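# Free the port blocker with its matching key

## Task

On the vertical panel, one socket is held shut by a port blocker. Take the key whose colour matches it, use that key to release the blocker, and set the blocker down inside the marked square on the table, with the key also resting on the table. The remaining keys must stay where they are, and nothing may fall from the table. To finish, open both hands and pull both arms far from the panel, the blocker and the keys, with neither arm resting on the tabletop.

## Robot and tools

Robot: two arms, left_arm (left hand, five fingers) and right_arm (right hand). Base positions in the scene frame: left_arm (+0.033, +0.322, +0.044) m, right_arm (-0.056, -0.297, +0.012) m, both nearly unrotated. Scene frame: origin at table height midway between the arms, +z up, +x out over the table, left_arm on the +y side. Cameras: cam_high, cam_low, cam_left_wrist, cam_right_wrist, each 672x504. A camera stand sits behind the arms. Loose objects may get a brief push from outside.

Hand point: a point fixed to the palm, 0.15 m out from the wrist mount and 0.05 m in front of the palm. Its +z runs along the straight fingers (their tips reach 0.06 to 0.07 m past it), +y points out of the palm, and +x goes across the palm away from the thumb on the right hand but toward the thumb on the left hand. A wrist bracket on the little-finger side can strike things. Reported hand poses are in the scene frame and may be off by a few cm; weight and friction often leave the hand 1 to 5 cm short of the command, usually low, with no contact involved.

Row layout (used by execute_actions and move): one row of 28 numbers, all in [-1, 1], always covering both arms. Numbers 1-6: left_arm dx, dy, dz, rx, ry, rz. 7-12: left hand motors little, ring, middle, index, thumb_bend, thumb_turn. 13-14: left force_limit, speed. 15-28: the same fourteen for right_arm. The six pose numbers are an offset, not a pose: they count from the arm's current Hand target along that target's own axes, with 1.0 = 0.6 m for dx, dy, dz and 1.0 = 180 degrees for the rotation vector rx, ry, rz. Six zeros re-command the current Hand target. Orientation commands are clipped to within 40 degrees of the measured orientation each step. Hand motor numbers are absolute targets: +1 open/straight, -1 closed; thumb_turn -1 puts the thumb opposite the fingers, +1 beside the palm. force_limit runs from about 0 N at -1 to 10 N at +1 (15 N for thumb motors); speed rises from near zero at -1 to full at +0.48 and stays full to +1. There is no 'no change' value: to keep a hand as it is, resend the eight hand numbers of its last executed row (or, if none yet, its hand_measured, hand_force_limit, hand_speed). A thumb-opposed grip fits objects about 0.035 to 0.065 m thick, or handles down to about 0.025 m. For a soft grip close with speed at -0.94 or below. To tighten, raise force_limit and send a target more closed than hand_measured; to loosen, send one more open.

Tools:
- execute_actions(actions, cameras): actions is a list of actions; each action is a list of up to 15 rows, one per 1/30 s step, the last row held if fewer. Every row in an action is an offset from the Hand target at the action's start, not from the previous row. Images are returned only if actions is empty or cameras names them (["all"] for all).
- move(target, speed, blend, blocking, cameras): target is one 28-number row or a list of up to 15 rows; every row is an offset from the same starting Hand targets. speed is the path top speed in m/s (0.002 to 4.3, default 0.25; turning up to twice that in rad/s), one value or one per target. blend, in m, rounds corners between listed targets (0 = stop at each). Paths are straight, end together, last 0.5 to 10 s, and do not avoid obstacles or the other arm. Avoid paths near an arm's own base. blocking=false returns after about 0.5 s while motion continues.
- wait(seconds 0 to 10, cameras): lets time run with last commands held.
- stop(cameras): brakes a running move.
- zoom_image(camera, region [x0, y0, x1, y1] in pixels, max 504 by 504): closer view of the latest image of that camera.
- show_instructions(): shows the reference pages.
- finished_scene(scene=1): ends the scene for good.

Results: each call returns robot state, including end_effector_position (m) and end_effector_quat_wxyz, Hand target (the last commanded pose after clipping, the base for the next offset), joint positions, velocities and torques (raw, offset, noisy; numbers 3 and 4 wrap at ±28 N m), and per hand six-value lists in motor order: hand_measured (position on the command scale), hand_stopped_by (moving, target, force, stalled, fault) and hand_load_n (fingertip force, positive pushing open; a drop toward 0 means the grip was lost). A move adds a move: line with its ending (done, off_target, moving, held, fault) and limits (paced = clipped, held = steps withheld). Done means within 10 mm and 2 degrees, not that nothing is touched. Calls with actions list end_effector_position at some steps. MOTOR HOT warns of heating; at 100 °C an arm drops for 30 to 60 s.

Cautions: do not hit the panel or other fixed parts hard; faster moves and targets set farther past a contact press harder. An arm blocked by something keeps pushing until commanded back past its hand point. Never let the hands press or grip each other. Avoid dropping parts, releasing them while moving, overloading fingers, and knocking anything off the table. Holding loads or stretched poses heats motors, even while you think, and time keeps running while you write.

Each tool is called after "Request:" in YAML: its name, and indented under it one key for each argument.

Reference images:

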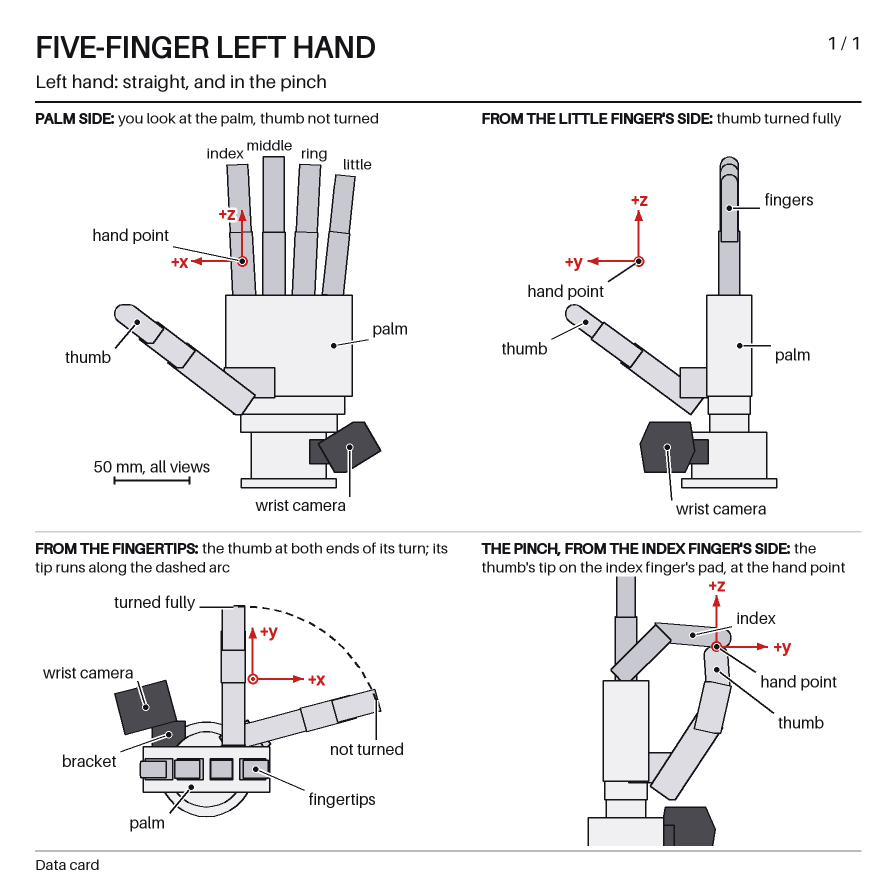

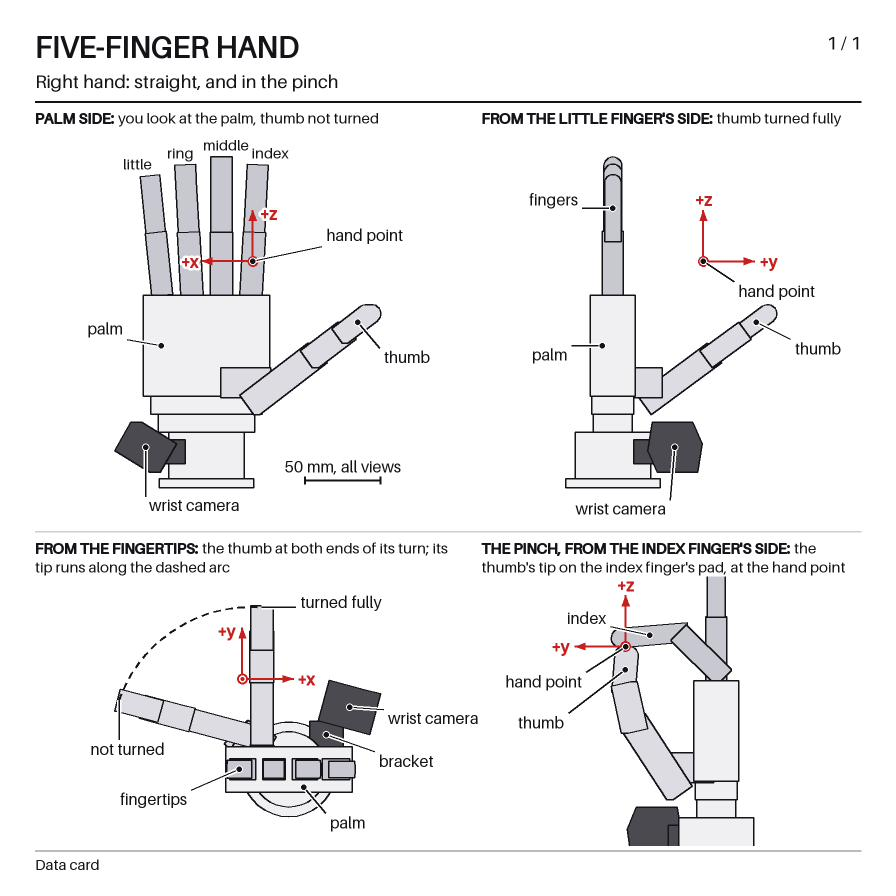

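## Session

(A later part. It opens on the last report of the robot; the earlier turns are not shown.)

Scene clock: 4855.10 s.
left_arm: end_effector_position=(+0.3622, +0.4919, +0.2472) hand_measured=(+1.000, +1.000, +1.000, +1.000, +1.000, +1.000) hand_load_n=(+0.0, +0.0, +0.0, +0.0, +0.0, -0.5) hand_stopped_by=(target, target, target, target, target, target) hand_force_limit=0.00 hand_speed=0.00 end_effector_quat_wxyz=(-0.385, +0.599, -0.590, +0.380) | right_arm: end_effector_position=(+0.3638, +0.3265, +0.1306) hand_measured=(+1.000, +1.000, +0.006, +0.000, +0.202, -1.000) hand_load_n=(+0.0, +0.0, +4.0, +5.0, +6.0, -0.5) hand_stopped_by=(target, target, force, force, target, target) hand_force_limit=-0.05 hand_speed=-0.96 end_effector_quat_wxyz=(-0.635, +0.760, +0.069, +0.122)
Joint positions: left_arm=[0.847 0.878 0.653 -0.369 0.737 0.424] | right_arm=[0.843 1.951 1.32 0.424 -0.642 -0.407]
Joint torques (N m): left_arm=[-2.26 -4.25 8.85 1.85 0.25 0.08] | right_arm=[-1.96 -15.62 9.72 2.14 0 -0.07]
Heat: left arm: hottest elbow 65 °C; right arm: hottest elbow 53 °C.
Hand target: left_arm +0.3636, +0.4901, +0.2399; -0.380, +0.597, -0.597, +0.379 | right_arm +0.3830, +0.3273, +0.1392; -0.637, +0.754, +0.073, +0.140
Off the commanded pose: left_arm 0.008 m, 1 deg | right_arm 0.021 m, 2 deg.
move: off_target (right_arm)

Request:
move:
  target: [0,0,0,0,0,0,1,1,1,1,1,1,0,0,0.0025,0.0015,-0.0048,0,0,0,1,1,-0.32,-0.32,0.2,-1,-0.05,-0.96]
  speed: 0.02
  cameras: ["cam_right_wrist"]

Request:
zoom_image:
  camera: "cam_right_wrist"
  region: [420, 120, 470, 170]

Scene clock: 4863.03 s.
left_arm: end_effector_position=(+0.3622, +0.4919, +0.2472) hand_measured=(+1.000, +1.000, +1.000, +1.000, +1.000, +1.000) hand_load_n=(+0.0, +0.0, +0.0, +0.0, +0.0, -0.5) hand_stopped_by=(target, target, target, target, target, target) hand_force_limit=0.00 hand_speed=0.00 end_effector_quat_wxyz=(-0.385, +0.599, -0.590, +0.380) | right_arm: end_effector_position=(+0.3639, +0.3259, +0.1307) hand_measured=(+1.000, +1.000, +0.006, +0.000, +0.202, -1.000) hand_load_n=(+0.0, +0.0, +4.5, +4.5, +6.0, -1.0) hand_stopped_by=(target, target, force, force, target, target) hand_force_limit=-0.05 hand_speed=-0.96 end_effector_quat_wxyz=(-0.635, +0.760, +0.070, +0.121)
Joint positions: left_arm=[0.847 0.878 0.653 -0.369 0.737 0.424] | right_arm=[0.841 1.951 1.32 0.424 -0.648 -0.407]
Joint torques (N m): left_arm=[-2.2 -4.25 8.8 1.92 0.25 0.06] | right_arm=[-2.26 -15.79 9.39 2.15 0.05 -0.09]
Heat: left arm: hottest elbow 65 °C; right arm: hottest elbow 53 °C.
Hand target: left_arm +0.3636, +0.4901, +0.2399; -0.380, +0.597, -0.597, +0.379 | right_arm +0.3843, +0.3242, +0.1392; -0.637, +0.754, +0.073, +0.140
Off the commanded pose: left_arm 0.008 m, 1 deg | right_arm 0.022 m, 2 deg.
move: off_target (right_arm)
Images, in order (width x height): cam_right_wrist 672x504.

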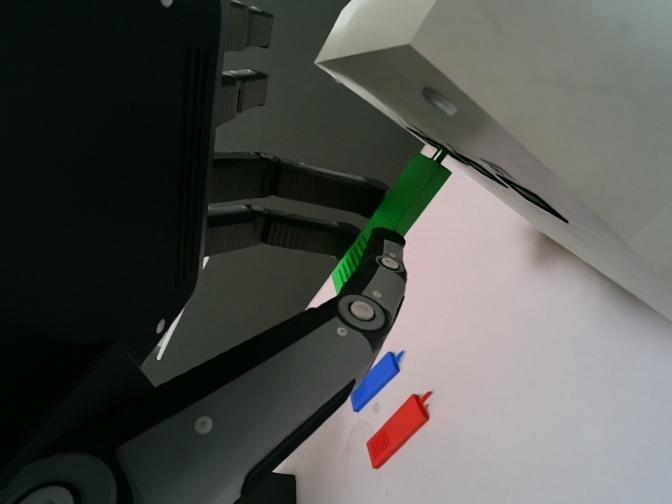

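Scaled by 10.080 from the camera's 672x504 image, which has a finer 960x720 frame.

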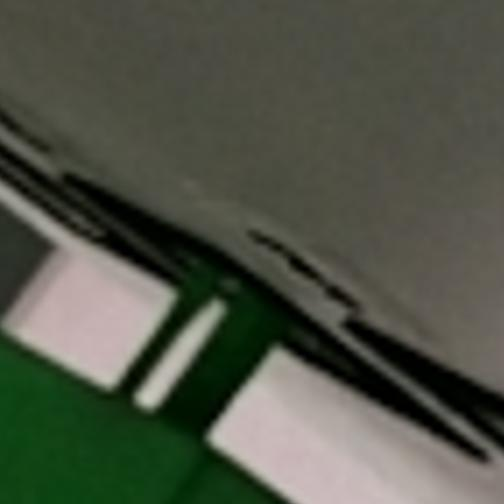

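Request:
move:
  target: [0,0,0,0,0,0,1,1,1,1,1,1,0,0,0.0063,0.0020,-0.0005,0,0,0,1,1,-0.32,-0.32,0.2,-1,-0.05,-0.96]
  speed: 0.02

Scene clock: 4872.40 s.
left_arm: end_effector_position=(+0.3622, +0.4919, +0.2472) hand_measured=(+1.000, +1.000, +1.000, +1.000, +1.000, +1.000) hand_load_n=(+0.0, +0.0, +0.0, +0.0, +0.5, -0.5) hand_stopped_by=(target, target, target, target, target, target) hand_force_limit=0.00 hand_speed=0.00 end_effector_quat_wxyz=(-0.385, +0.599, -0.590, +0.380) | right_arm: end_effector_position=(+0.3638, +0.3252, +0.1309) hand_measured=(+1.000, +1.000, +0.006, +0.000, +0.202, -1.000) hand_load_n=(+0.0, +0.0, +5.0, +4.5, +6.0, -1.0) hand_stopped_by=(target, target, force, force, target, target) hand_force_limit=-0.05 hand_speed=-0.96 end_effector_quat_wxyz=(-0.636, +0.759, +0.072, +0.119)
Joint positions: left_arm=[0.847 0.878 0.653 -0.369 0.737 0.424] | right_arm=[0.839 1.951 1.32 0.424 -0.655 -0.407]
Joint torques (N m): left_arm=[-2.14 -4.25 8.8 1.94 0.24 0.07] | right_arm=[-2.55 -15.56 9.88 2 0.11 -0.11]
Heat: left arm: hottest elbow 65 °C; right arm: hottest elbow 52 °C.
Hand target: left_arm +0.3636, +0.4901, +0.2399; -0.380, +0.597, -0.597, +0.379 | right_arm +0.3880, +0.3235, +0.1393; -0.637, +0.754, +0.073, +0.140
Off the commanded pose: left_arm 0.008 m, 1 deg | right_arm 0.026 m, 2 deg.
move: off_target (right_arm)

Request:
move:
  target: [0,0,0,0,0,0,1,1,1,1,1,1,0,0,0.0095,0.0030,0.0013,0,0,0,1,1,-0.32,-0.32,0.2,-1,-0.05,-0.96]
  speed: 0.02

Scene clock: 4884.97 s.
left_arm: end_effector_position=(+0.3622, +0.4919, +0.2472) hand_measured=(+1.000, +1.000, +1.000, +1.000, +1.000, +1.000) hand_load_n=(+0.0, +0.0, +0.0, +0.0, +0.0, -0.5) hand_stopped_by=(target, target, target, target, target, target) hand_force_limit=0.00 hand_speed=0.00 end_effector_quat_wxyz=(-0.385, +0.599, -0.590, +0.380) | right_arm: end_effector_position=(+0.3645, +0.3237, +0.1311) hand_measured=(+1.000, +1.000, +0.006, +0.000, +0.202, -1.000) hand_load_n=(+0.0, +0.0, +5.0, +4.0, +6.0, -1.5) hand_stopped_by=(target, target, force, force, target, target) hand_force_limit=-0.05 hand_speed=-0.96 end_effector_quat_wxyz=(-0.637, +0.759, +0.073, +0.117)
Joint positions: left_arm=[0.847 0.878 0.653 -0.369 0.737 0.424] | right_arm=[0.836 1.951 1.32 0.424 -0.663 -0.407]
Joint torques (N m): left_arm=[-2.2 -4.25 8.79 1.92 0.24 0.07] | right_arm=[-2.84 -14.97 10.81 1.76 0.18 -0.12]
Heat: left arm: hottest elbow 65 °C; right arm: hottest elbow 52 °C.
Hand target: left_arm +0.3636, +0.4901, +0.2399; -0.380, +0.597, -0.597, +0.379 | right_arm +0.3942, +0.3235, +0.1392; -0.637, +0.754, +0.073, +0.140
Off the commanded pose: left_arm 0.008 m, 1 deg | right_arm 0.031 m, 3 deg.
move: off_target (right_arm)

Request:
move:
  target: [0,0,0,0,0,0,1,1,1,1,1,1,0,0,0.0051,0.0010,0.0036,0,0,0,1,1,-0.32,-0.32,0.2,-1,-0.05,-0.96]
  speed: 0.02
  cameras: ["cam_right_wrist", "cam_left_wrist"]

Request:
zoom_image:
  camera: "cam_right_wrist"
  region: [420, 120, 470, 170]

Request:
zoom_image:
  camera: "cam_left_wrist"
  region: [265, 360, 300, 395]

Scene clock: 4892.40 s.
left_arm: end_effector_position=(+0.3622, +0.4919, +0.2472) hand_measured=(+1.000, +1.000, +1.000, +1.000, +1.000, +1.000) hand_load_n=(+0.0, +0.0, +0.0, +0.0, +0.0, -0.5) hand_stopped_by=(target, target, target, target, target, target) hand_force_limit=0.00 hand_speed=0.00 end_effector_quat_wxyz=(-0.385, +0.599, -0.590, +0.380) | right_arm: end_effector_position=(+0.3652, +0.3244, +0.1311) hand_measured=(+1.000, +1.000, +0.006, +0.000, +0.202, -1.000) hand_load_n=(+0.0, +0.0, +4.5, +4.5, +6.0, -0.5) hand_stopped_by=(target, target, force, force, target, target) hand_force_limit=-0.05 hand_speed=-0.96 end_effector_quat_wxyz=(-0.636, +0.759, +0.073, +0.115)
Joint positions: left_arm=[0.847 0.878 0.653 -0.369 0.737 0.424] | right_arm=[0.835 1.954 1.326 0.417 -0.667 -0.407]
Joint torques (N m): left_arm=[-2.2 -4.31 8.81 1.91 0.24 0.07] | right_arm=[-2.96 -14.74 11.26 1.88 0.25 -0.13]
Heat: left arm: hottest elbow 65 °C; right arm: hottest elbow 52 °C.
Hand target: left_arm +0.3636, +0.4901, +0.2399; -0.380, +0.597, -0.597, +0.379 | right_arm +0.3976, +0.3253, +0.1394; -0.637, +0.754, +0.073, +0.140
Off the commanded pose: left_arm 0.008 m, 1 deg | right_arm 0.033 m, 3 deg.
move: off_target (right_arm)
Images, in order (width x height): cam_left_wrist 672x504, cam_right_wrist 672x504.

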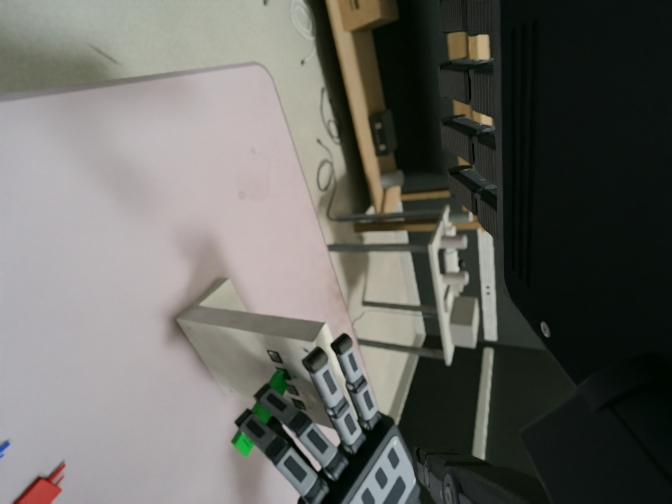

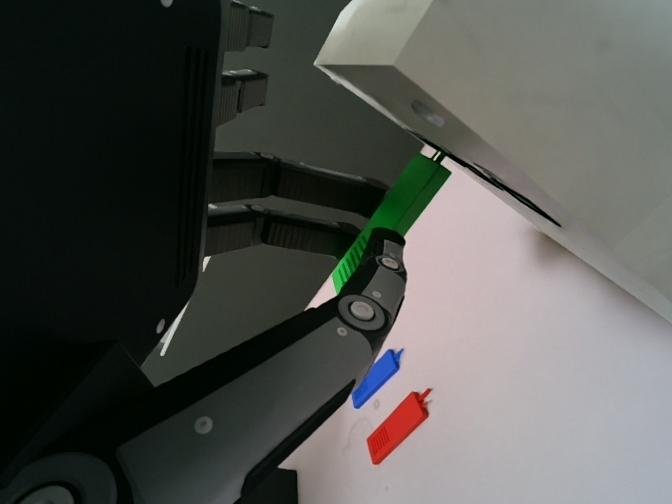

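Scaled by 10.080 from the camera's 672x504 image, which has a finer 960x720 frame.

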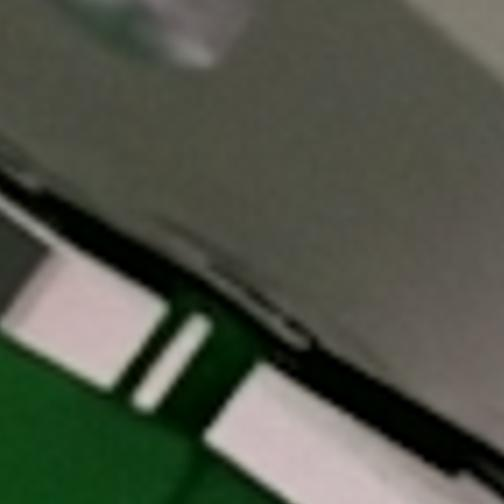

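Scaled by 14.400 from the camera's 672x504 image, which has a finer 960x720 frame.

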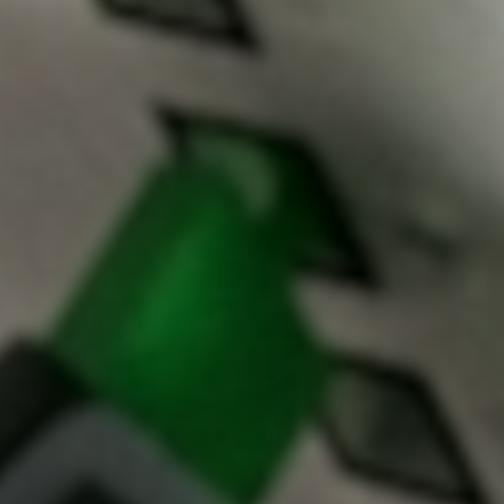

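Request:
move:
  target: [0,0,0,0,0,0,1,1,1,1,1,1,0,0,0.0063,0.0020,0.0003,0,0,0,1,1,-0.32,-0.32,0.2,-1,-0.05,-0.96]
  speed: 0.02

Scene clock: 4902.70 s.
left_arm: end_effector_position=(+0.3622, +0.4919, +0.2472) hand_measured=(+1.000, +1.000, +1.000, +1.000, +1.000, +1.000) hand_load_n=(+0.0, +0.0, -0.5, +0.0, +0.0, +0.0) hand_stopped_by=(target, target, target, target, target, target) hand_force_limit=0.00 hand_speed=0.00 end_effector_quat_wxyz=(-0.385, +0.599, -0.590, +0.380) | right_arm: end_effector_position=(+0.3670, +0.3244, +0.1311) hand_measured=(+1.000, +1.000, +0.006, +0.000, +0.202, -1.000) hand_load_n=(+0.0, +0.0, +4.0, +5.0, +5.5, -0.5) hand_stopped_by=(target, target, force, force, target, target) hand_force_limit=-0.05 hand_speed=-0.96 end_effector_quat_wxyz=(-0.636, +0.759, +0.074, +0.113)
Joint positions: left_arm=[0.847 0.878 0.653 -0.369 0.737 0.424] | right_arm=[0.832 1.957 1.333 0.412 -0.674 -0.407]
Joint torques (N m): left_arm=[-2.14 -4.19 8.8 1.94 0.24 0.07] | right_arm=[-3.14 -14.62 11.4 1.88 0.36 -0.14]
Heat: left arm: hottest elbow 65 °C; right arm: hottest elbow 52 °C.
Hand target: left_arm +0.3636, +0.4901, +0.2399; -0.380, +0.597, -0.597, +0.379 | right_arm +0.4015, +0.3249, +0.1393; -0.637, +0.754, +0.073, +0.140
Off the commanded pose: left_arm 0.008 m, 1 deg | right_arm 0.036 m, 3 deg.
move: off_target (right_arm)

Request:
move:
  target: [0,0,0,0,0,0,1,1,1,1,1,1,0,0,0.0063,0.0020,0.0010,0,0,0,1,1,-0.32,-0.32,0.2,-1,-0.05,-0.96]
  speed: 0.02
  cameras: ["cam_right_wrist", "cam_left_wrist"]

Request:
zoom_image:
  camera: "cam_right_wrist"
  region: [410, 120, 470, 180]

Request:
zoom_image:
  camera: "cam_left_wrist"
  region: [265, 360, 300, 395]

Scene clock: 4910.20 s.
left_arm: end_effector_position=(+0.3622, +0.4919, +0.2472) hand_measured=(+1.000, +1.000, +1.000, +1.000, +1.000, +1.000) hand_load_n=(+0.0, +0.0, +0.0, +0.0, +0.0, +0.0) hand_stopped_by=(target, target, target, target, target, target) hand_force_limit=0.00 hand_speed=0.00 end_effector_quat_wxyz=(-0.385, +0.599, -0.590, +0.380) | right_arm: end_effector_position=(+0.3694, +0.3249, +0.1311) hand_measured=(+1.000, +1.000, +0.006, +0.000, +0.202, -1.000) hand_load_n=(-0.5, +0.0, +4.0, +5.5, +5.0, +0.5) hand_stopped_by=(target, target, force, force, target, target) hand_force_limit=-0.05 hand_speed=-0.96 end_effector_quat_wxyz=(-0.637, +0.759, +0.075, +0.111)
Joint positions: left_arm=[0.847 0.878 0.653 -0.369 0.737 0.424] | right_arm=[0.828 1.963 1.342 0.408 -0.681 -0.408]
Joint torques (N m): left_arm=[-2.08 -4.37 8.8 1.88 0.25 0.09] | right_arm=[-3.25 -14.68 11.45 1.81 0.49 -0.14]
Heat: left arm: hottest elbow 64 °C; right arm: hottest elbow 53 °C.
Hand target: left_arm +0.3636, +0.4901, +0.2399; -0.380, +0.597, -0.597, +0.379 | right_arm +0.4054, +0.3251, +0.1392; -0.637, +0.754, +0.073, +0.140
Off the commanded pose: left_arm 0.008 m, 1 deg | right_arm 0.037 m, 3 deg.
move: off_target (right_arm)
Images, in order (width x height): cam_left_wrist 672x504, cam_right_wrist 672x504.

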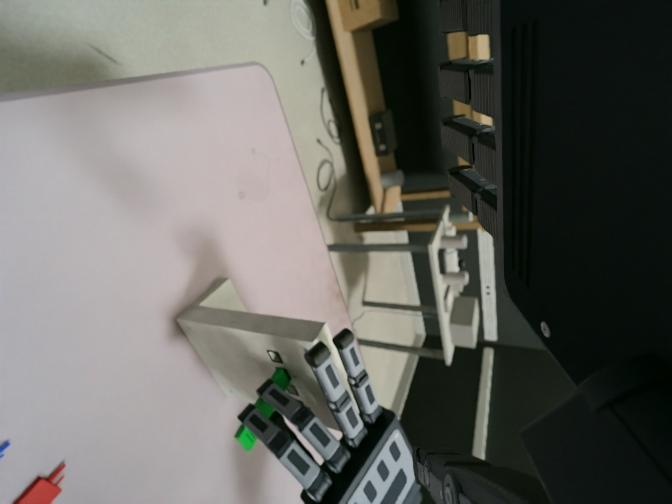

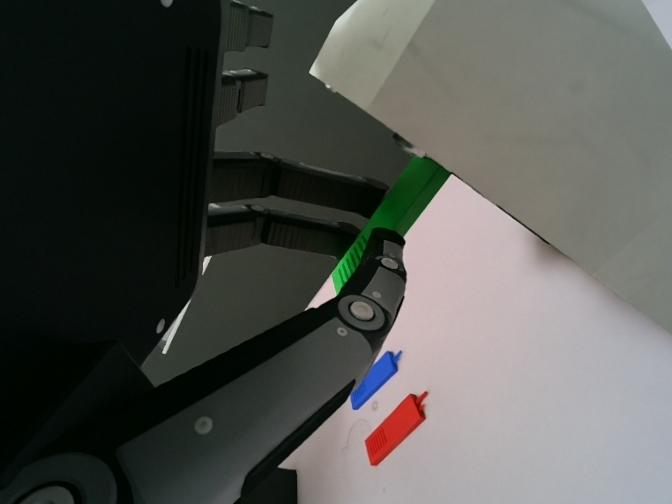

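Scaled by 8.400 from the camera's 672x504 image, which has a finer 960x720 frame.

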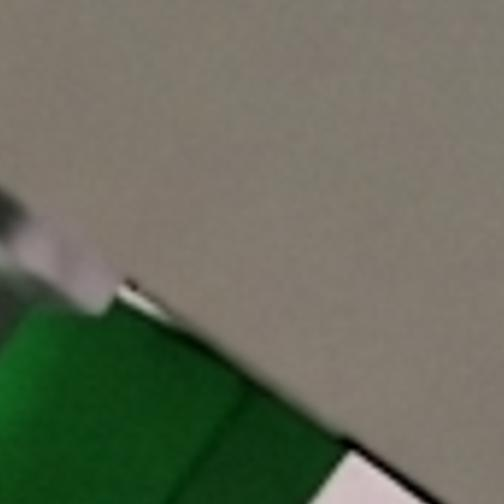

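Scaled by 14.400 from the camera's 672x504 image, which has a finer 960x720 frame.

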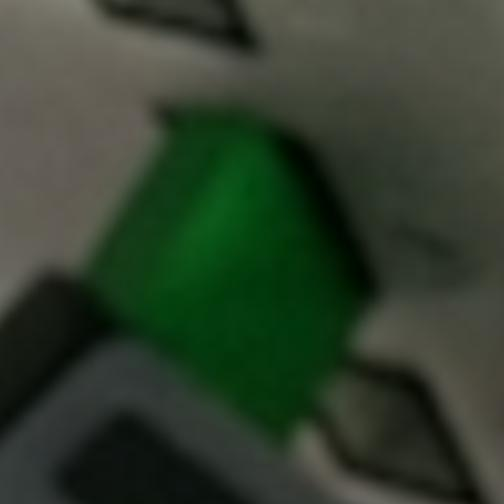

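Request:
move:
  target: [0,0,0,0,0,0,1,1,1,1,1,1,0,0,-0.0955,-0.0302,-0.0045,0,0,0,1,1,-0.32,-0.32,0.2,-1,-0.05,-0.96]
  speed: 0.03
  cameras: ["cam_right_wrist", "cam_left_wrist"]

Request:
zoom_image:
  camera: "cam_right_wrist"
  region: [400, 80, 500, 180]

Request:
zoom_image:
  camera: "cam_left_wrist"
  region: [250, 345, 310, 405]

Scene clock: 4930.00 s.
left_arm: end_effector_position=(+0.3622, +0.4919, +0.2472) hand_measured=(+1.000, +1.000, +1.000, +1.000, +1.000, +1.000) hand_load_n=(+0.0, +0.0, +0.0, +0.0, +0.0, +0.0) hand_stopped_by=(target, target, target, target, target, target) hand_force_limit=0.00 hand_speed=0.00 end_effector_quat_wxyz=(-0.385, +0.599, -0.590, +0.380) | right_arm: end_effector_position=(+0.3488, +0.3268, +0.1294) hand_measured=(+1.000, +1.000, +0.006, +0.000, +0.202, -1.000) hand_load_n=(+0.0, +0.0, +4.5, +4.5, +6.0, -0.5) hand_stopped_by=(target, target, force, force, target, target) hand_force_limit=-0.05 hand_speed=-0.96 end_effector_quat_wxyz=(-0.630, +0.762, +0.064, +0.131)
Joint positions: left_arm=[0.847 0.878 0.653 -0.369 0.737 0.424] | right_arm=[0.868 1.925 1.277 0.44 -0.595 -0.408]
Joint torques (N m): left_arm=[-2.32 -4.31 8.81 1.91 0.24 0.07] | right_arm=[0.21 -16.91 6.86 3.08 0.01 0.05]
Heat: left arm: hottest elbow 64 °C; right arm: hottest elbow 54 °C.
Hand target: left_arm +0.3636, +0.4901, +0.2399; -0.380, +0.597, -0.597, +0.379 | right_arm +0.3454, +0.3296, +0.1391; -0.637, +0.755, +0.073, +0.140
Off the commanded pose: left_arm 0.008 m, 1 deg | right_arm 0.011 m, 2 deg.
move: off_target (right_arm)
Images, in order (width x height): cam_left_wrist 672x504, cam_right_wrist 672x504.

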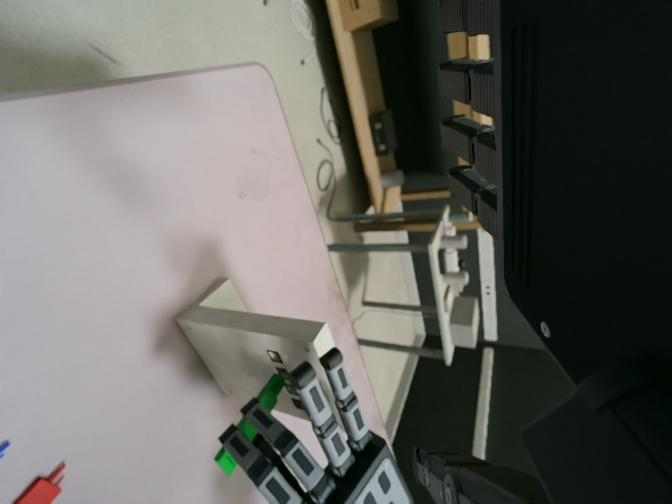

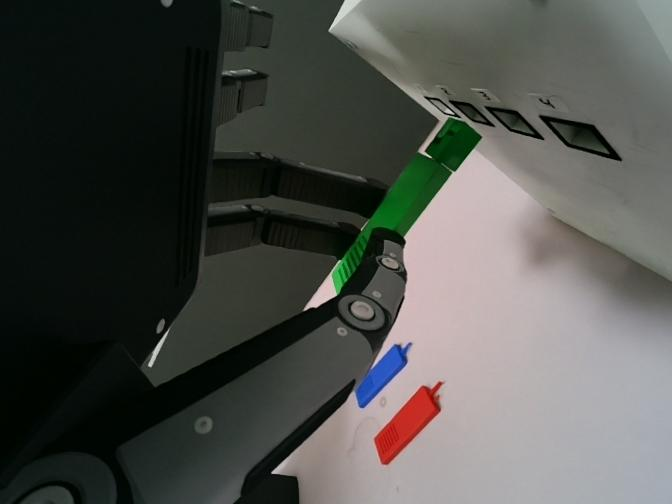

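Scaled by 5.040 from the camera's 672x504 image, which has a finer 960x720 frame.

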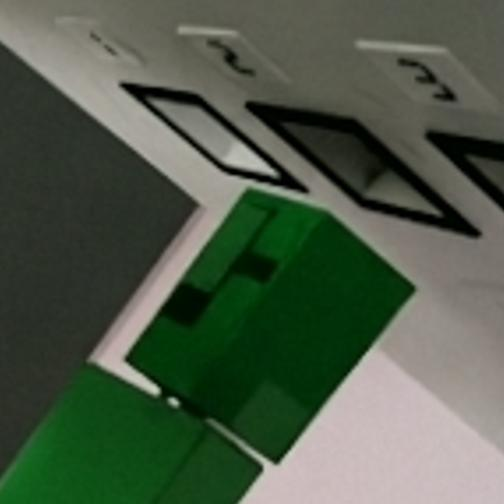

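Scaled by 8.400 from the camera's 672x504 image, which has a finer 960x720 frame.

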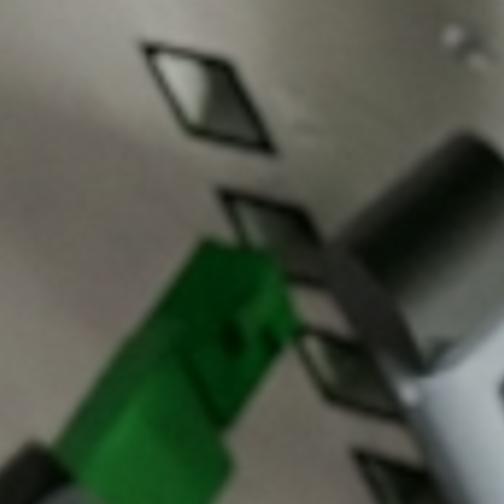

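Request:
move:
  target:
    - [0,0,0,0,0,0,1,1,1,1,1,1,0,0,-0.0558,-0.0177,-0.0020,0,0,0,1,1,-0.32,-0.32,0.2,-1,-0.05,-0.96]
    - [0,0,0,0,0,0,1,1,1,1,1,1,0,0,-0.2525,0.0833,-0.2650,0,0,0,1,1,-0.32,-0.32,0.2,-1,-0.05,-0.96]
  speed: 0.09
  blend: [0.02, 0]
  cameras: ["cam_right_wrist", "cam_left_wrist"]

Request:
zoom_image:
  camera: "cam_right_wrist"
  region: [370, 60, 570, 260]

Scene clock: 4972.53 s.
left_arm: end_effector_position=(+0.3622, +0.4919, +0.2472) hand_measured=(+1.000, +1.000, +1.000, +1.000, +1.000, +1.000) hand_load_n=(+0.0, +0.0, +0.0, +0.0, +0.0, +0.0) hand_stopped_by=(target, target, target, target, target, target) hand_force_limit=0.00 hand_speed=0.00 end_effector_quat_wxyz=(-0.385, +0.599, -0.590, +0.380) | right_arm: end_effector_position=(+0.1935, +0.1768, +0.0628) hand_measured=(+1.000, +1.000, +0.006, +0.000, +0.202, -1.000) hand_load_n=(+0.0, +0.0, +4.5, +4.5, +6.5, -1.0) hand_stopped_by=(target, target, force, force, target, target) hand_force_limit=-0.05 hand_speed=-0.96 end_effector_quat_wxyz=(-0.631, +0.761, +0.071, +0.131)
Joint positions: left_arm=[0.847 0.878 0.653 -0.369 0.737 0.424] | right_arm=[0.909 1.668 0.591 0.875 -0.566 -0.408]
Joint torques (N m): left_arm=[-2.08 -4.19 8.79 1.89 0.25 0.07] | right_arm=[-1.26 -10.23 4.67 3.06 -0.2 0.11]
Heat: left arm: hottest elbow 64 °C; right arm: hottest elbow 50 °C.
Hand target: left_arm +0.3636, +0.4901, +0.2399; -0.380, +0.597, -0.597, +0.379 | right_arm +0.1972, +0.1748, +0.0698; -0.637, +0.754, +0.073, +0.140
Off the commanded pose: left_arm 0.008 m, 1 deg | right_arm 0.008 m, 1 deg.
move: done; blend cut to 0.0176 m at target 1
Images, in order (width x height): cam_left_wrist 672x504, cam_right_wrist 672x504.

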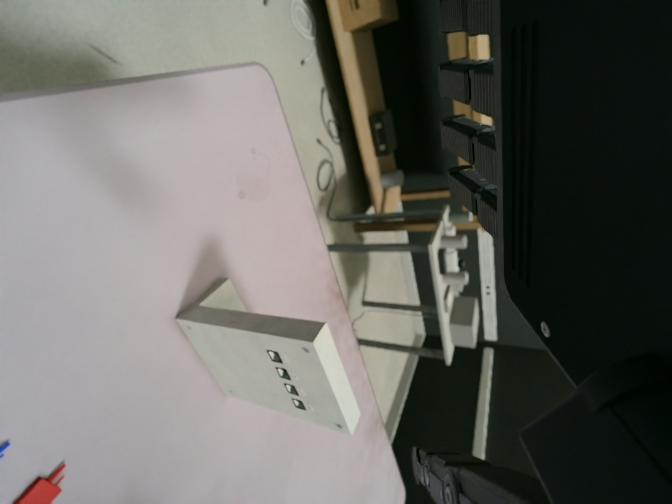

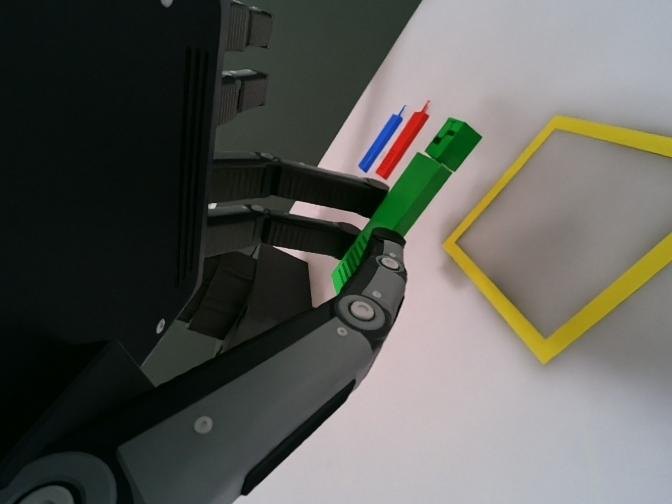

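Scaled by 2.520 from the camera's 672x504 image, which has a finer 960x720 frame.

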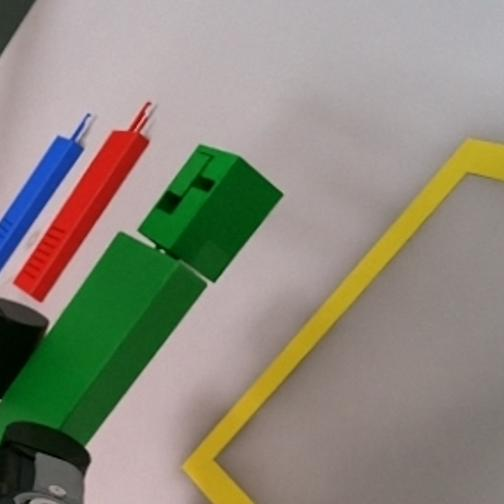

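Request:
move:
  target: [0,0,0,0,0,0,1,1,1,1,1,1,0,0,-0.0202,0.0658,0.0022,0,0,0,1,1,-0.32,-0.32,0.2,-1,-0.05,-0.96]
  speed: 0.05
  cameras: ["cam_right_wrist"]

Request:
zoom_image:
  camera: "cam_right_wrist"
  region: [300, 90, 600, 390]

Scene clock: 4993.30 s.
left_arm: end_effector_position=(+0.3622, +0.4919, +0.2472) hand_measured=(+1.000, +1.000, +1.000, +1.000, +1.000, +1.000) hand_load_n=(+0.0, -0.5, +0.0, +0.0, +0.0, +0.0) hand_stopped_by=(target, target, target, target, target, target) hand_force_limit=0.00 hand_speed=0.00 end_effector_quat_wxyz=(-0.385, +0.599, -0.590, +0.380) | right_arm: end_effector_position=(+0.1947, +0.1732, +0.0325) hand_measured=(+1.000, +1.000, +0.006, +0.000, +0.202, -1.000) hand_load_n=(+0.0, +0.0, +4.5, +4.5, +6.0, -0.5) hand_stopped_by=(target, target, force, force, target, target) hand_force_limit=-0.05 hand_speed=-0.96 end_effector_quat_wxyz=(-0.637, +0.755, +0.074, +0.136)
Joint positions: left_arm=[0.847 0.878 0.653 -0.369 0.737 0.424] | right_arm=[0.9 1.781 0.573 1.026 -0.574 -0.408]
Joint torques (N m): left_arm=[-2.2 -4.19 8.8 1.92 0.25 0.07] | right_arm=[-1.2 -9 3.93 3.03 -0.2 0.08]
Heat: left arm: hottest elbow 64 °C; right arm: hottest elbow 47 °C.
Hand target: left_arm +0.3636, +0.4901, +0.2399; -0.380, +0.597, -0.597, +0.379 | right_arm +0.1973, +0.1698, +0.0287; -0.637, +0.755, +0.073, +0.140
Off the commanded pose: left_arm 0.008 m, 1 deg | right_arm 0.006 m, 0 deg.
move: done
Images, in order (width x height): cam_right_wrist 672x504.

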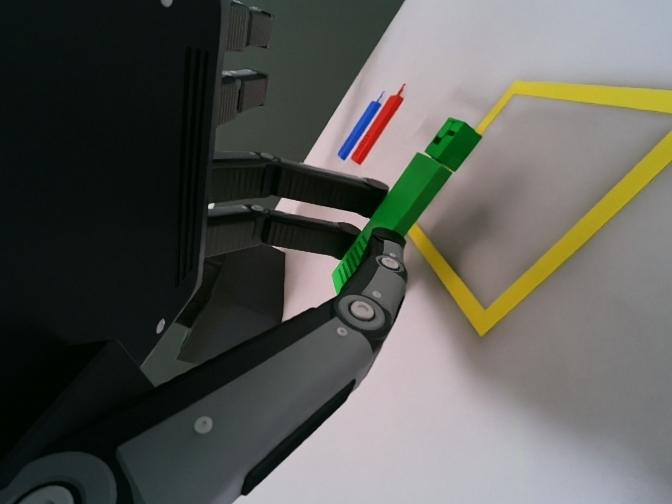

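Scaled by 1.680 from the camera's 672x504 image, which has a finer 960x720 frame.

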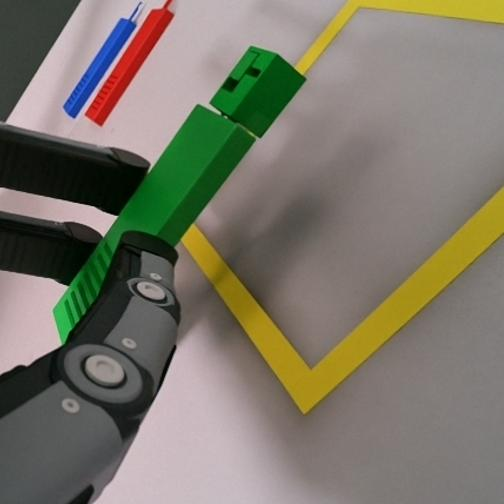

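Request:
move:
  target: [0,0,0,0,0,0,1,1,1,1,1,1,0,0,-0.0091,0.0282,0.0045,0,0,0,1,1,-0.32,-0.32,0.2,-1,-0.05,-0.96]
  speed: 0.03

Scene clock: 5013.07 s.
left_arm: end_effector_position=(+0.3622, +0.4919, +0.2472) hand_measured=(+1.000, +1.000, +1.000, +1.000, +1.000, +1.000) hand_load_n=(+0.0, +0.0, +0.0, +0.0, +0.0, -0.5) hand_stopped_by=(target, target, target, target, target, target) hand_force_limit=0.00 hand_speed=0.00 end_effector_quat_wxyz=(-0.385, +0.599, -0.590, +0.380) | right_arm: end_effector_position=(+0.1942, +0.1725, +0.0139) hand_measured=(+1.000, +1.000, +0.006, +0.000, +0.202, -1.000) hand_load_n=(+0.0, +0.0, +4.5, +4.5, +6.0, -0.5) hand_stopped_by=(target, target, force, force, target, target) hand_force_limit=-0.05 hand_speed=-0.96 end_effector_quat_wxyz=(-0.636, +0.756, +0.073, +0.136)
Joint positions: left_arm=[0.847 0.878 0.653 -0.369 0.737 0.424] | right_arm=[0.9 1.846 0.573 1.089 -0.574 -0.408]
Joint torques (N m): left_arm=[-2.26 -4.13 8.8 1.91 0.25 0.08] | right_arm=[-1.2 -9.17 3.69 3.06 -0.19 0.08]
Heat: left arm: hottest elbow 64 °C; right arm: hottest elbow 45 °C.
Hand target: left_arm +0.3636, +0.4901, +0.2399; -0.380, +0.597, -0.597, +0.379 | right_arm +0.1974, +0.1699, +0.0107; -0.637, +0.755, +0.073, +0.140
Off the commanded pose: left_arm 0.008 m, 1 deg | right_arm 0.005 m, 1 deg.
move: done

Request:
move:
  target: [0,0,0,0,0,0,1,1,1,1,1,1,0,0,-0.0013,0.0039,0.0006,0,0,0,1,1,-0.32,-0.32,0.2,-1,-0.05,-0.96]
  speed: 0.02
  cameras: ["cam_right_wrist"]

Request:
zoom_image:
  camera: "cam_right_wrist"
  region: [400, 90, 520, 210]

Scene clock: 5017.47 s.
left_arm: end_effector_position=(+0.3622, +0.4919, +0.2472) hand_measured=(+1.000, +1.000, +1.000, +1.000, +1.000, +1.000) hand_load_n=(+0.0, +0.0, +0.0, +0.0, +0.0, -0.5) hand_stopped_by=(target, target, target, target, target, target) hand_force_limit=0.00 hand_speed=0.00 end_effector_quat_wxyz=(-0.385, +0.599, -0.590, +0.380) | right_arm: end_effector_position=(+0.1941, +0.1724, +0.0115) hand_measured=(+1.000, +1.000, +0.006, +0.000, +0.202, -1.000) hand_load_n=(+0.0, +0.0, +4.5, +4.5, +6.0, -0.5) hand_stopped_by=(target, target, force, force, target, target) hand_force_limit=-0.05 hand_speed=-0.96 end_effector_quat_wxyz=(-0.636, +0.756, +0.073, +0.136)
Joint positions: left_arm=[0.847 0.878 0.653 -0.369 0.737 0.424] | right_arm=[0.9 1.854 0.573 1.097 -0.574 -0.408]
Joint torques (N m): left_arm=[-2.2 -4.37 8.79 1.88 0.24 0.07] | right_arm=[-1.2 -9.23 3.66 3 -0.19 0.08]
Heat: left arm: hottest elbow 64 °C; right arm: hottest elbow 45 °C.
Hand target: left_arm +0.3636, +0.4901, +0.2399; -0.380, +0.597, -0.597, +0.379 | right_arm +0.1973, +0.1698, +0.0082; -0.637, +0.754, +0.073, +0.140
Off the commanded pose: left_arm 0.008 m, 1 deg | right_arm 0.005 m, 1 deg.
move: done
Images, in order (width x height): cam_right_wrist 672x504.

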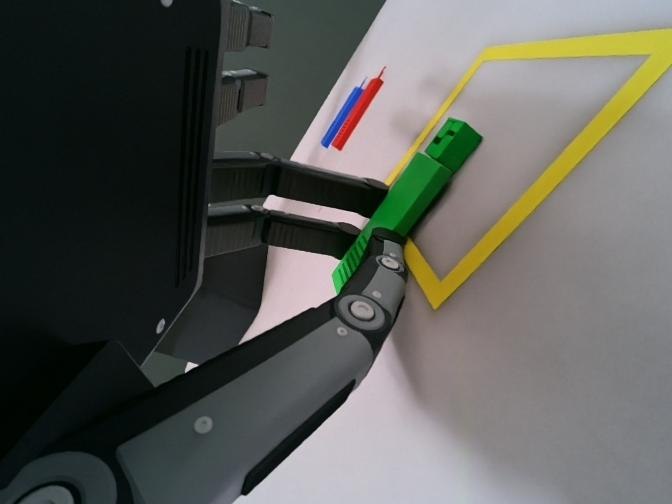

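Scaled by 4.200 from the camera's 672x504 image, which has a finer 960x720 frame.

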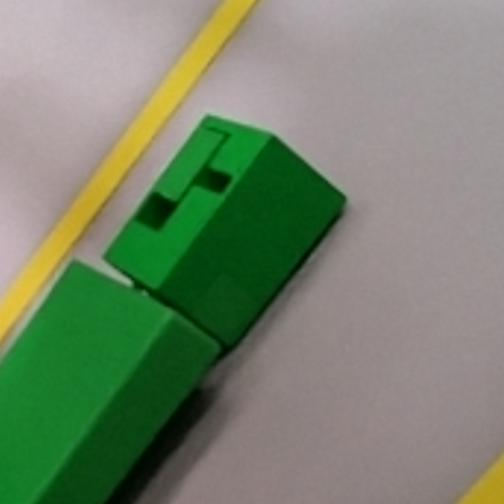

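Request:
move:
  target: [0,0,0,0,0,0,1,1,1,1,1,1,0,0,-0.0008,0.0024,0.0004,0,0,0,1,1,-0.32,-0.32,0.2,-1,-0.05,-0.96]
  speed: 0.02
  cameras: ["cam_right_wrist"]

Request:
zoom_image:
  camera: "cam_right_wrist"
  region: [380, 90, 500, 210]

Scene clock: 5024.03 s.
left_arm: end_effector_position=(+0.3622, +0.4919, +0.2472) hand_measured=(+1.000, +1.000, +1.000, +1.000, +1.000, +1.000) hand_load_n=(+0.0, +0.0, +0.0, +0.0, +0.0, +0.0) hand_stopped_by=(target, target, target, target, target, target) hand_force_limit=0.00 hand_speed=0.00 end_effector_quat_wxyz=(-0.385, +0.599, -0.590, +0.380) | right_arm: end_effector_position=(+0.1941, +0.1724, +0.0106) hand_measured=(+1.000, +1.000, +0.006, +0.000, +0.202, -1.000) hand_load_n=(+0.0, +0.0, +4.5, +4.5, +6.0, -0.5) hand_stopped_by=(target, target, force, force, target, target) hand_force_limit=-0.05 hand_speed=-0.96 end_effector_quat_wxyz=(-0.637, +0.755, +0.074, +0.136)
Joint positions: left_arm=[0.847 0.878 0.653 -0.369 0.737 0.424] | right_arm=[0.9 1.859 0.573 1.103 -0.574 -0.408]
Joint torques (N m): left_arm=[-2.2 -4.31 8.79 1.91 0.24 0.08] | right_arm=[-1.2 -8.94 3.66 3.02 -0.19 0.09]
Heat: left arm: hottest elbow 64 °C; right arm: hottest elbow 45 °C.
Hand target: left_arm +0.3636, +0.4901, +0.2399; -0.380, +0.597, -0.597, +0.379 | right_arm +0.1973, +0.1698, +0.0066; -0.637, +0.755, +0.073, +0.140
Off the commanded pose: left_arm 0.008 m, 1 deg | right_arm 0.006 m, 0 deg.
move: done
Images, in order (width x height): cam_right_wrist 672x504.

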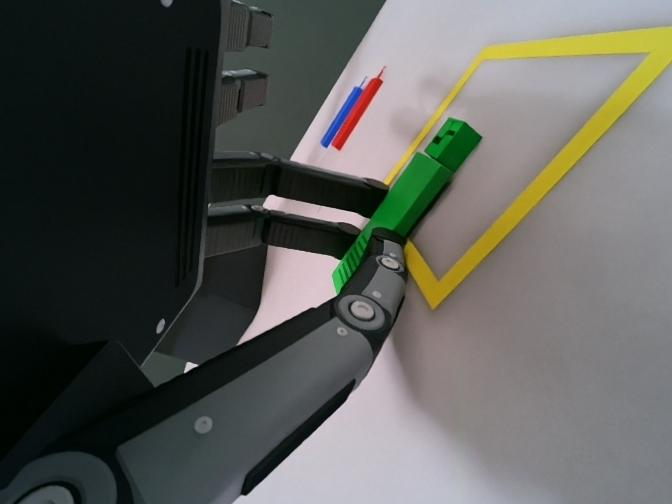

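Scaled by 4.200 from the camera's 672x504 image, which has a finer 960x720 frame.

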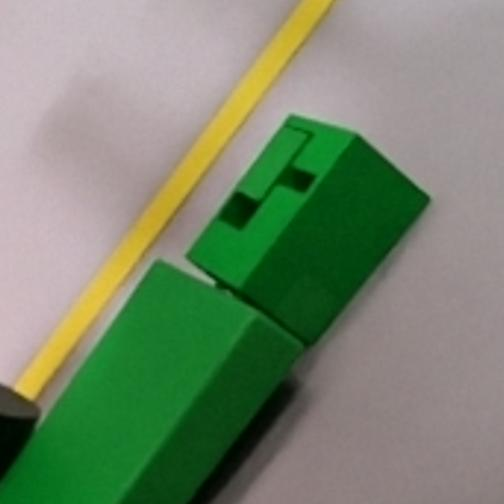

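Request:
move:
  target:
    - [0,0,0,0,0,0,1,1,1,1,1,1,0,0,0,0,0,0,0,0,1,1,0.25,0.25,0.2,-1,-0.05,-0.9]
    - [0,0,0,0,0,0,1,1,1,1,1,1,0,0,0,0,0,0,0,0,1,1,1,1,0.2,-1,-0.05,-0.6]
  speed: 0.02
  cameras: ["cam_right_wrist"]

Request:
zoom_image:
  camera: "cam_right_wrist"
  region: [300, 80, 520, 300]

Scene clock: 5041.23 s.
left_arm: end_effector_position=(+0.3622, +0.4919, +0.2472) hand_measured=(+1.000, +1.000, +1.000, +1.000, +1.000, +1.000) hand_load_n=(+0.5, +0.0, +0.0, +0.0, +0.0, -0.5) hand_stopped_by=(target, target, target, target, target, target) hand_force_limit=0.00 hand_speed=0.00 end_effector_quat_wxyz=(-0.385, +0.599, -0.590, +0.380) | right_arm: end_effector_position=(+0.1940, +0.1724, +0.0103) hand_measured=(+1.000, +1.000, +1.000, +1.000, +0.200, -1.000) hand_load_n=(+0.0, +0.0, -0.5, -0.5, +0.0, +0.0) hand_stopped_by=(target, target, target, target, target, target) hand_force_limit=-0.05 hand_speed=-0.60 end_effector_quat_wxyz=(-0.637, +0.756, +0.074, +0.136)
Joint positions: left_arm=[0.847 0.878 0.653 -0.369 0.737 0.424] | right_arm=[0.9 1.859 0.573 1.104 -0.574 -0.408]
Joint torques (N m): left_arm=[-2.08 -4.13 8.79 1.95 0.24 0.07] | right_arm=[-1.2 -9.17 3.67 3.03 -0.17 0.09]
Heat: left arm: hottest elbow 64 °C; right arm: hottest elbow 43 °C.
Hand target: left_arm +0.3636, +0.4901, +0.2399; -0.380, +0.597, -0.597, +0.379 | right_arm +0.1972, +0.1699, +0.0066; -0.637, +0.755, +0.073, +0.140
Off the commanded pose: left_arm 0.008 m, 1 deg | right_arm 0.006 m, 0 deg.
move: done
Images, in order (width x height): cam_right_wrist 672x504.

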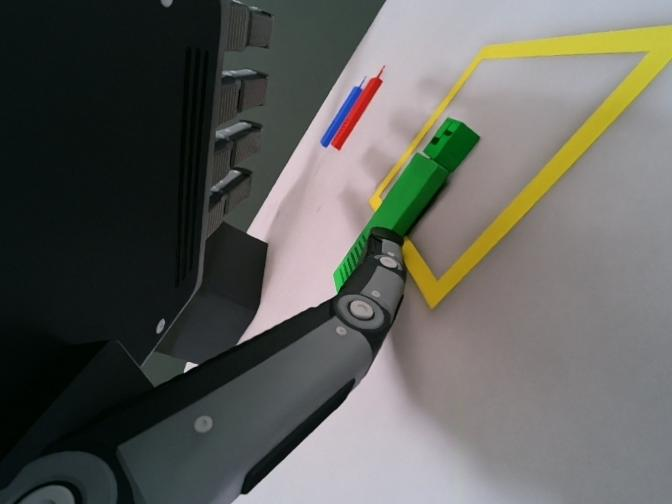

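Scaled by 2.291 from the camera's 672x504 image, which has a finer 960x720 frame.

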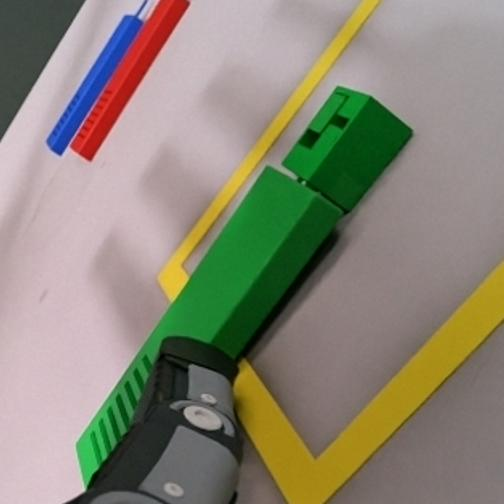

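Request:
move:
  target:
    - [0,0,0,0,0,0,1,1,1,1,1,1,0,0,0.0033,0.0028,-0.0332,0,0,0,1,1,1,1,0.2,-1,-0.05,-0.6]
    - [-0.05,-0.1368,-0.1007,0,0,0,1,1,1,1,1,1,0,0,0.0405,-0.1467,-0.1090,0,0,0,1,1,1,1,0.2,-1,-0.05,-0.6]
    - [-0.1333,-0.2928,-0.3575,0,0,0,1,1,1,1,1,1,0,0,0.1733,-0.4398,-0.3910,0,0,0,1,1,1,1,0.2,-1,-0.05,-0.6]
  speed: [0.03, 0.08, 0.2]
  blend: [0, 0.02, 0]
  cameras: ["all"]

Scene clock: 5069.07 s.
left_arm: end_effector_position=(+0.2450, +0.5617, +0.4760) hand_measured=(+1.000, +1.000, +1.000, +1.000, +1.000, +1.000) hand_load_n=(+0.0, +0.0, +0.0, +0.0, +0.0, -0.5) hand_stopped_by=(target, target, target, target, target, target) hand_force_limit=0.00 hand_speed=0.00 end_effector_quat_wxyz=(-0.367, +0.604, -0.592, +0.387) | right_arm: end_effector_position=(+0.1819, -0.0221, +0.2959) hand_measured=(+1.000, +1.000, +1.000, +1.000, +0.200, -1.000) hand_load_n=(+0.0, +0.0, +0.0, +0.0, -0.5, +0.0) hand_stopped_by=(target, target, target, target, target, target) hand_force_limit=-0.05 hand_speed=-0.60 end_effector_quat_wxyz=(-0.634, +0.762, +0.059, +0.120)
Joint positions: left_arm=[1.351 1.065 1.447 -1.545 1.083 1.08] | right_arm=[0.411 0.78 0.679 -0.242 -1.049 -0.563]
Joint torques (N m): left_arm=[-0.73 -5.3 11.97 0.54 0.74 0.08] | right_arm=[-1.08 -1.38 12.56 1.47 -0.4 -0.03]
Heat: left arm: hottest elbow 65 °C; right arm: hottest elbow 43 °C.
Hand target: left_arm +0.2440, +0.5698, +0.4900; -0.379, +0.597, -0.597, +0.379 | right_arm +0.1922, -0.0205, +0.3216; -0.637, +0.755, +0.073, +0.140
Off the commanded pose: left_arm 0.016 m, 2 deg | right_arm 0.028 m, 3 deg.
move: off_target (left_arm, right_arm)

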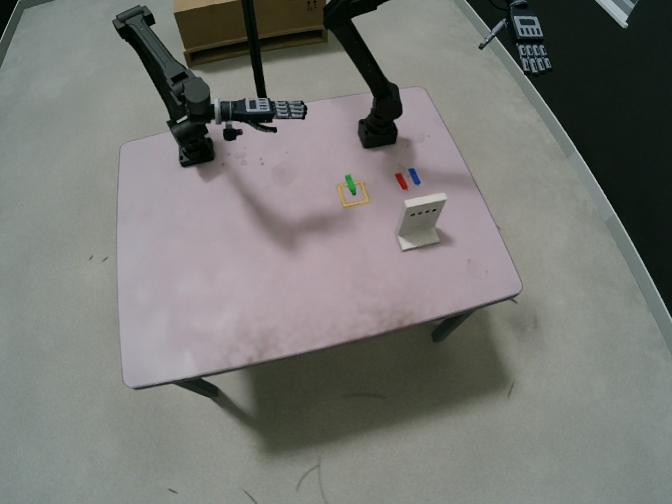

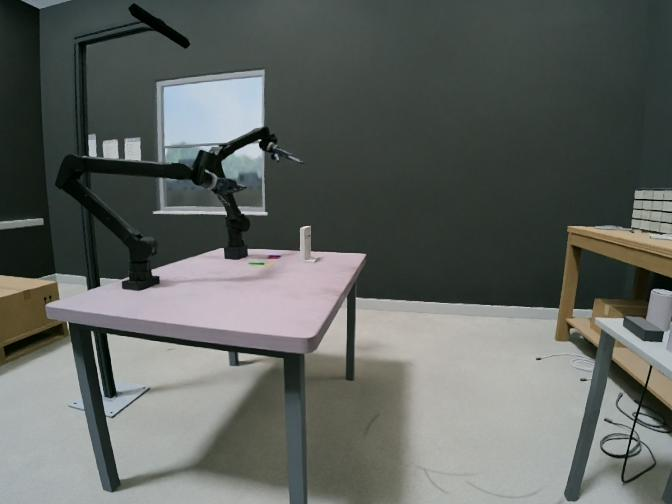

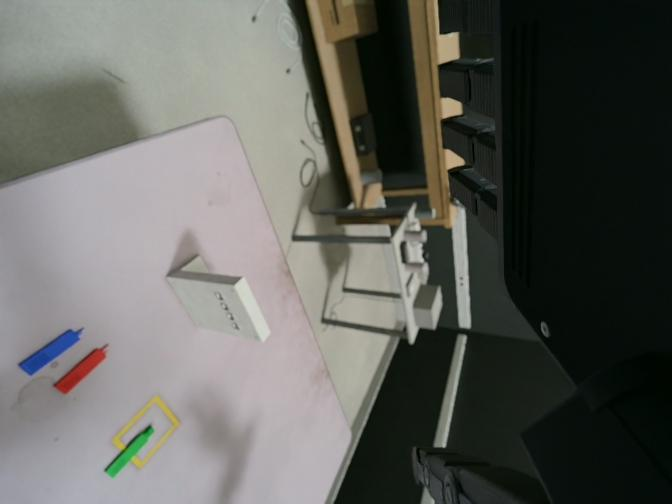

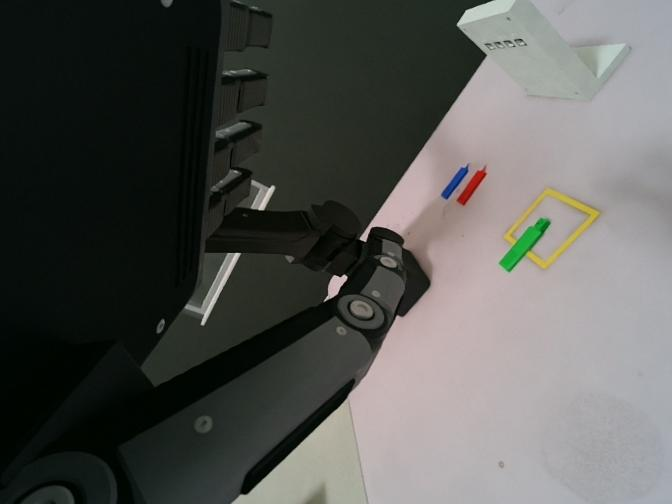

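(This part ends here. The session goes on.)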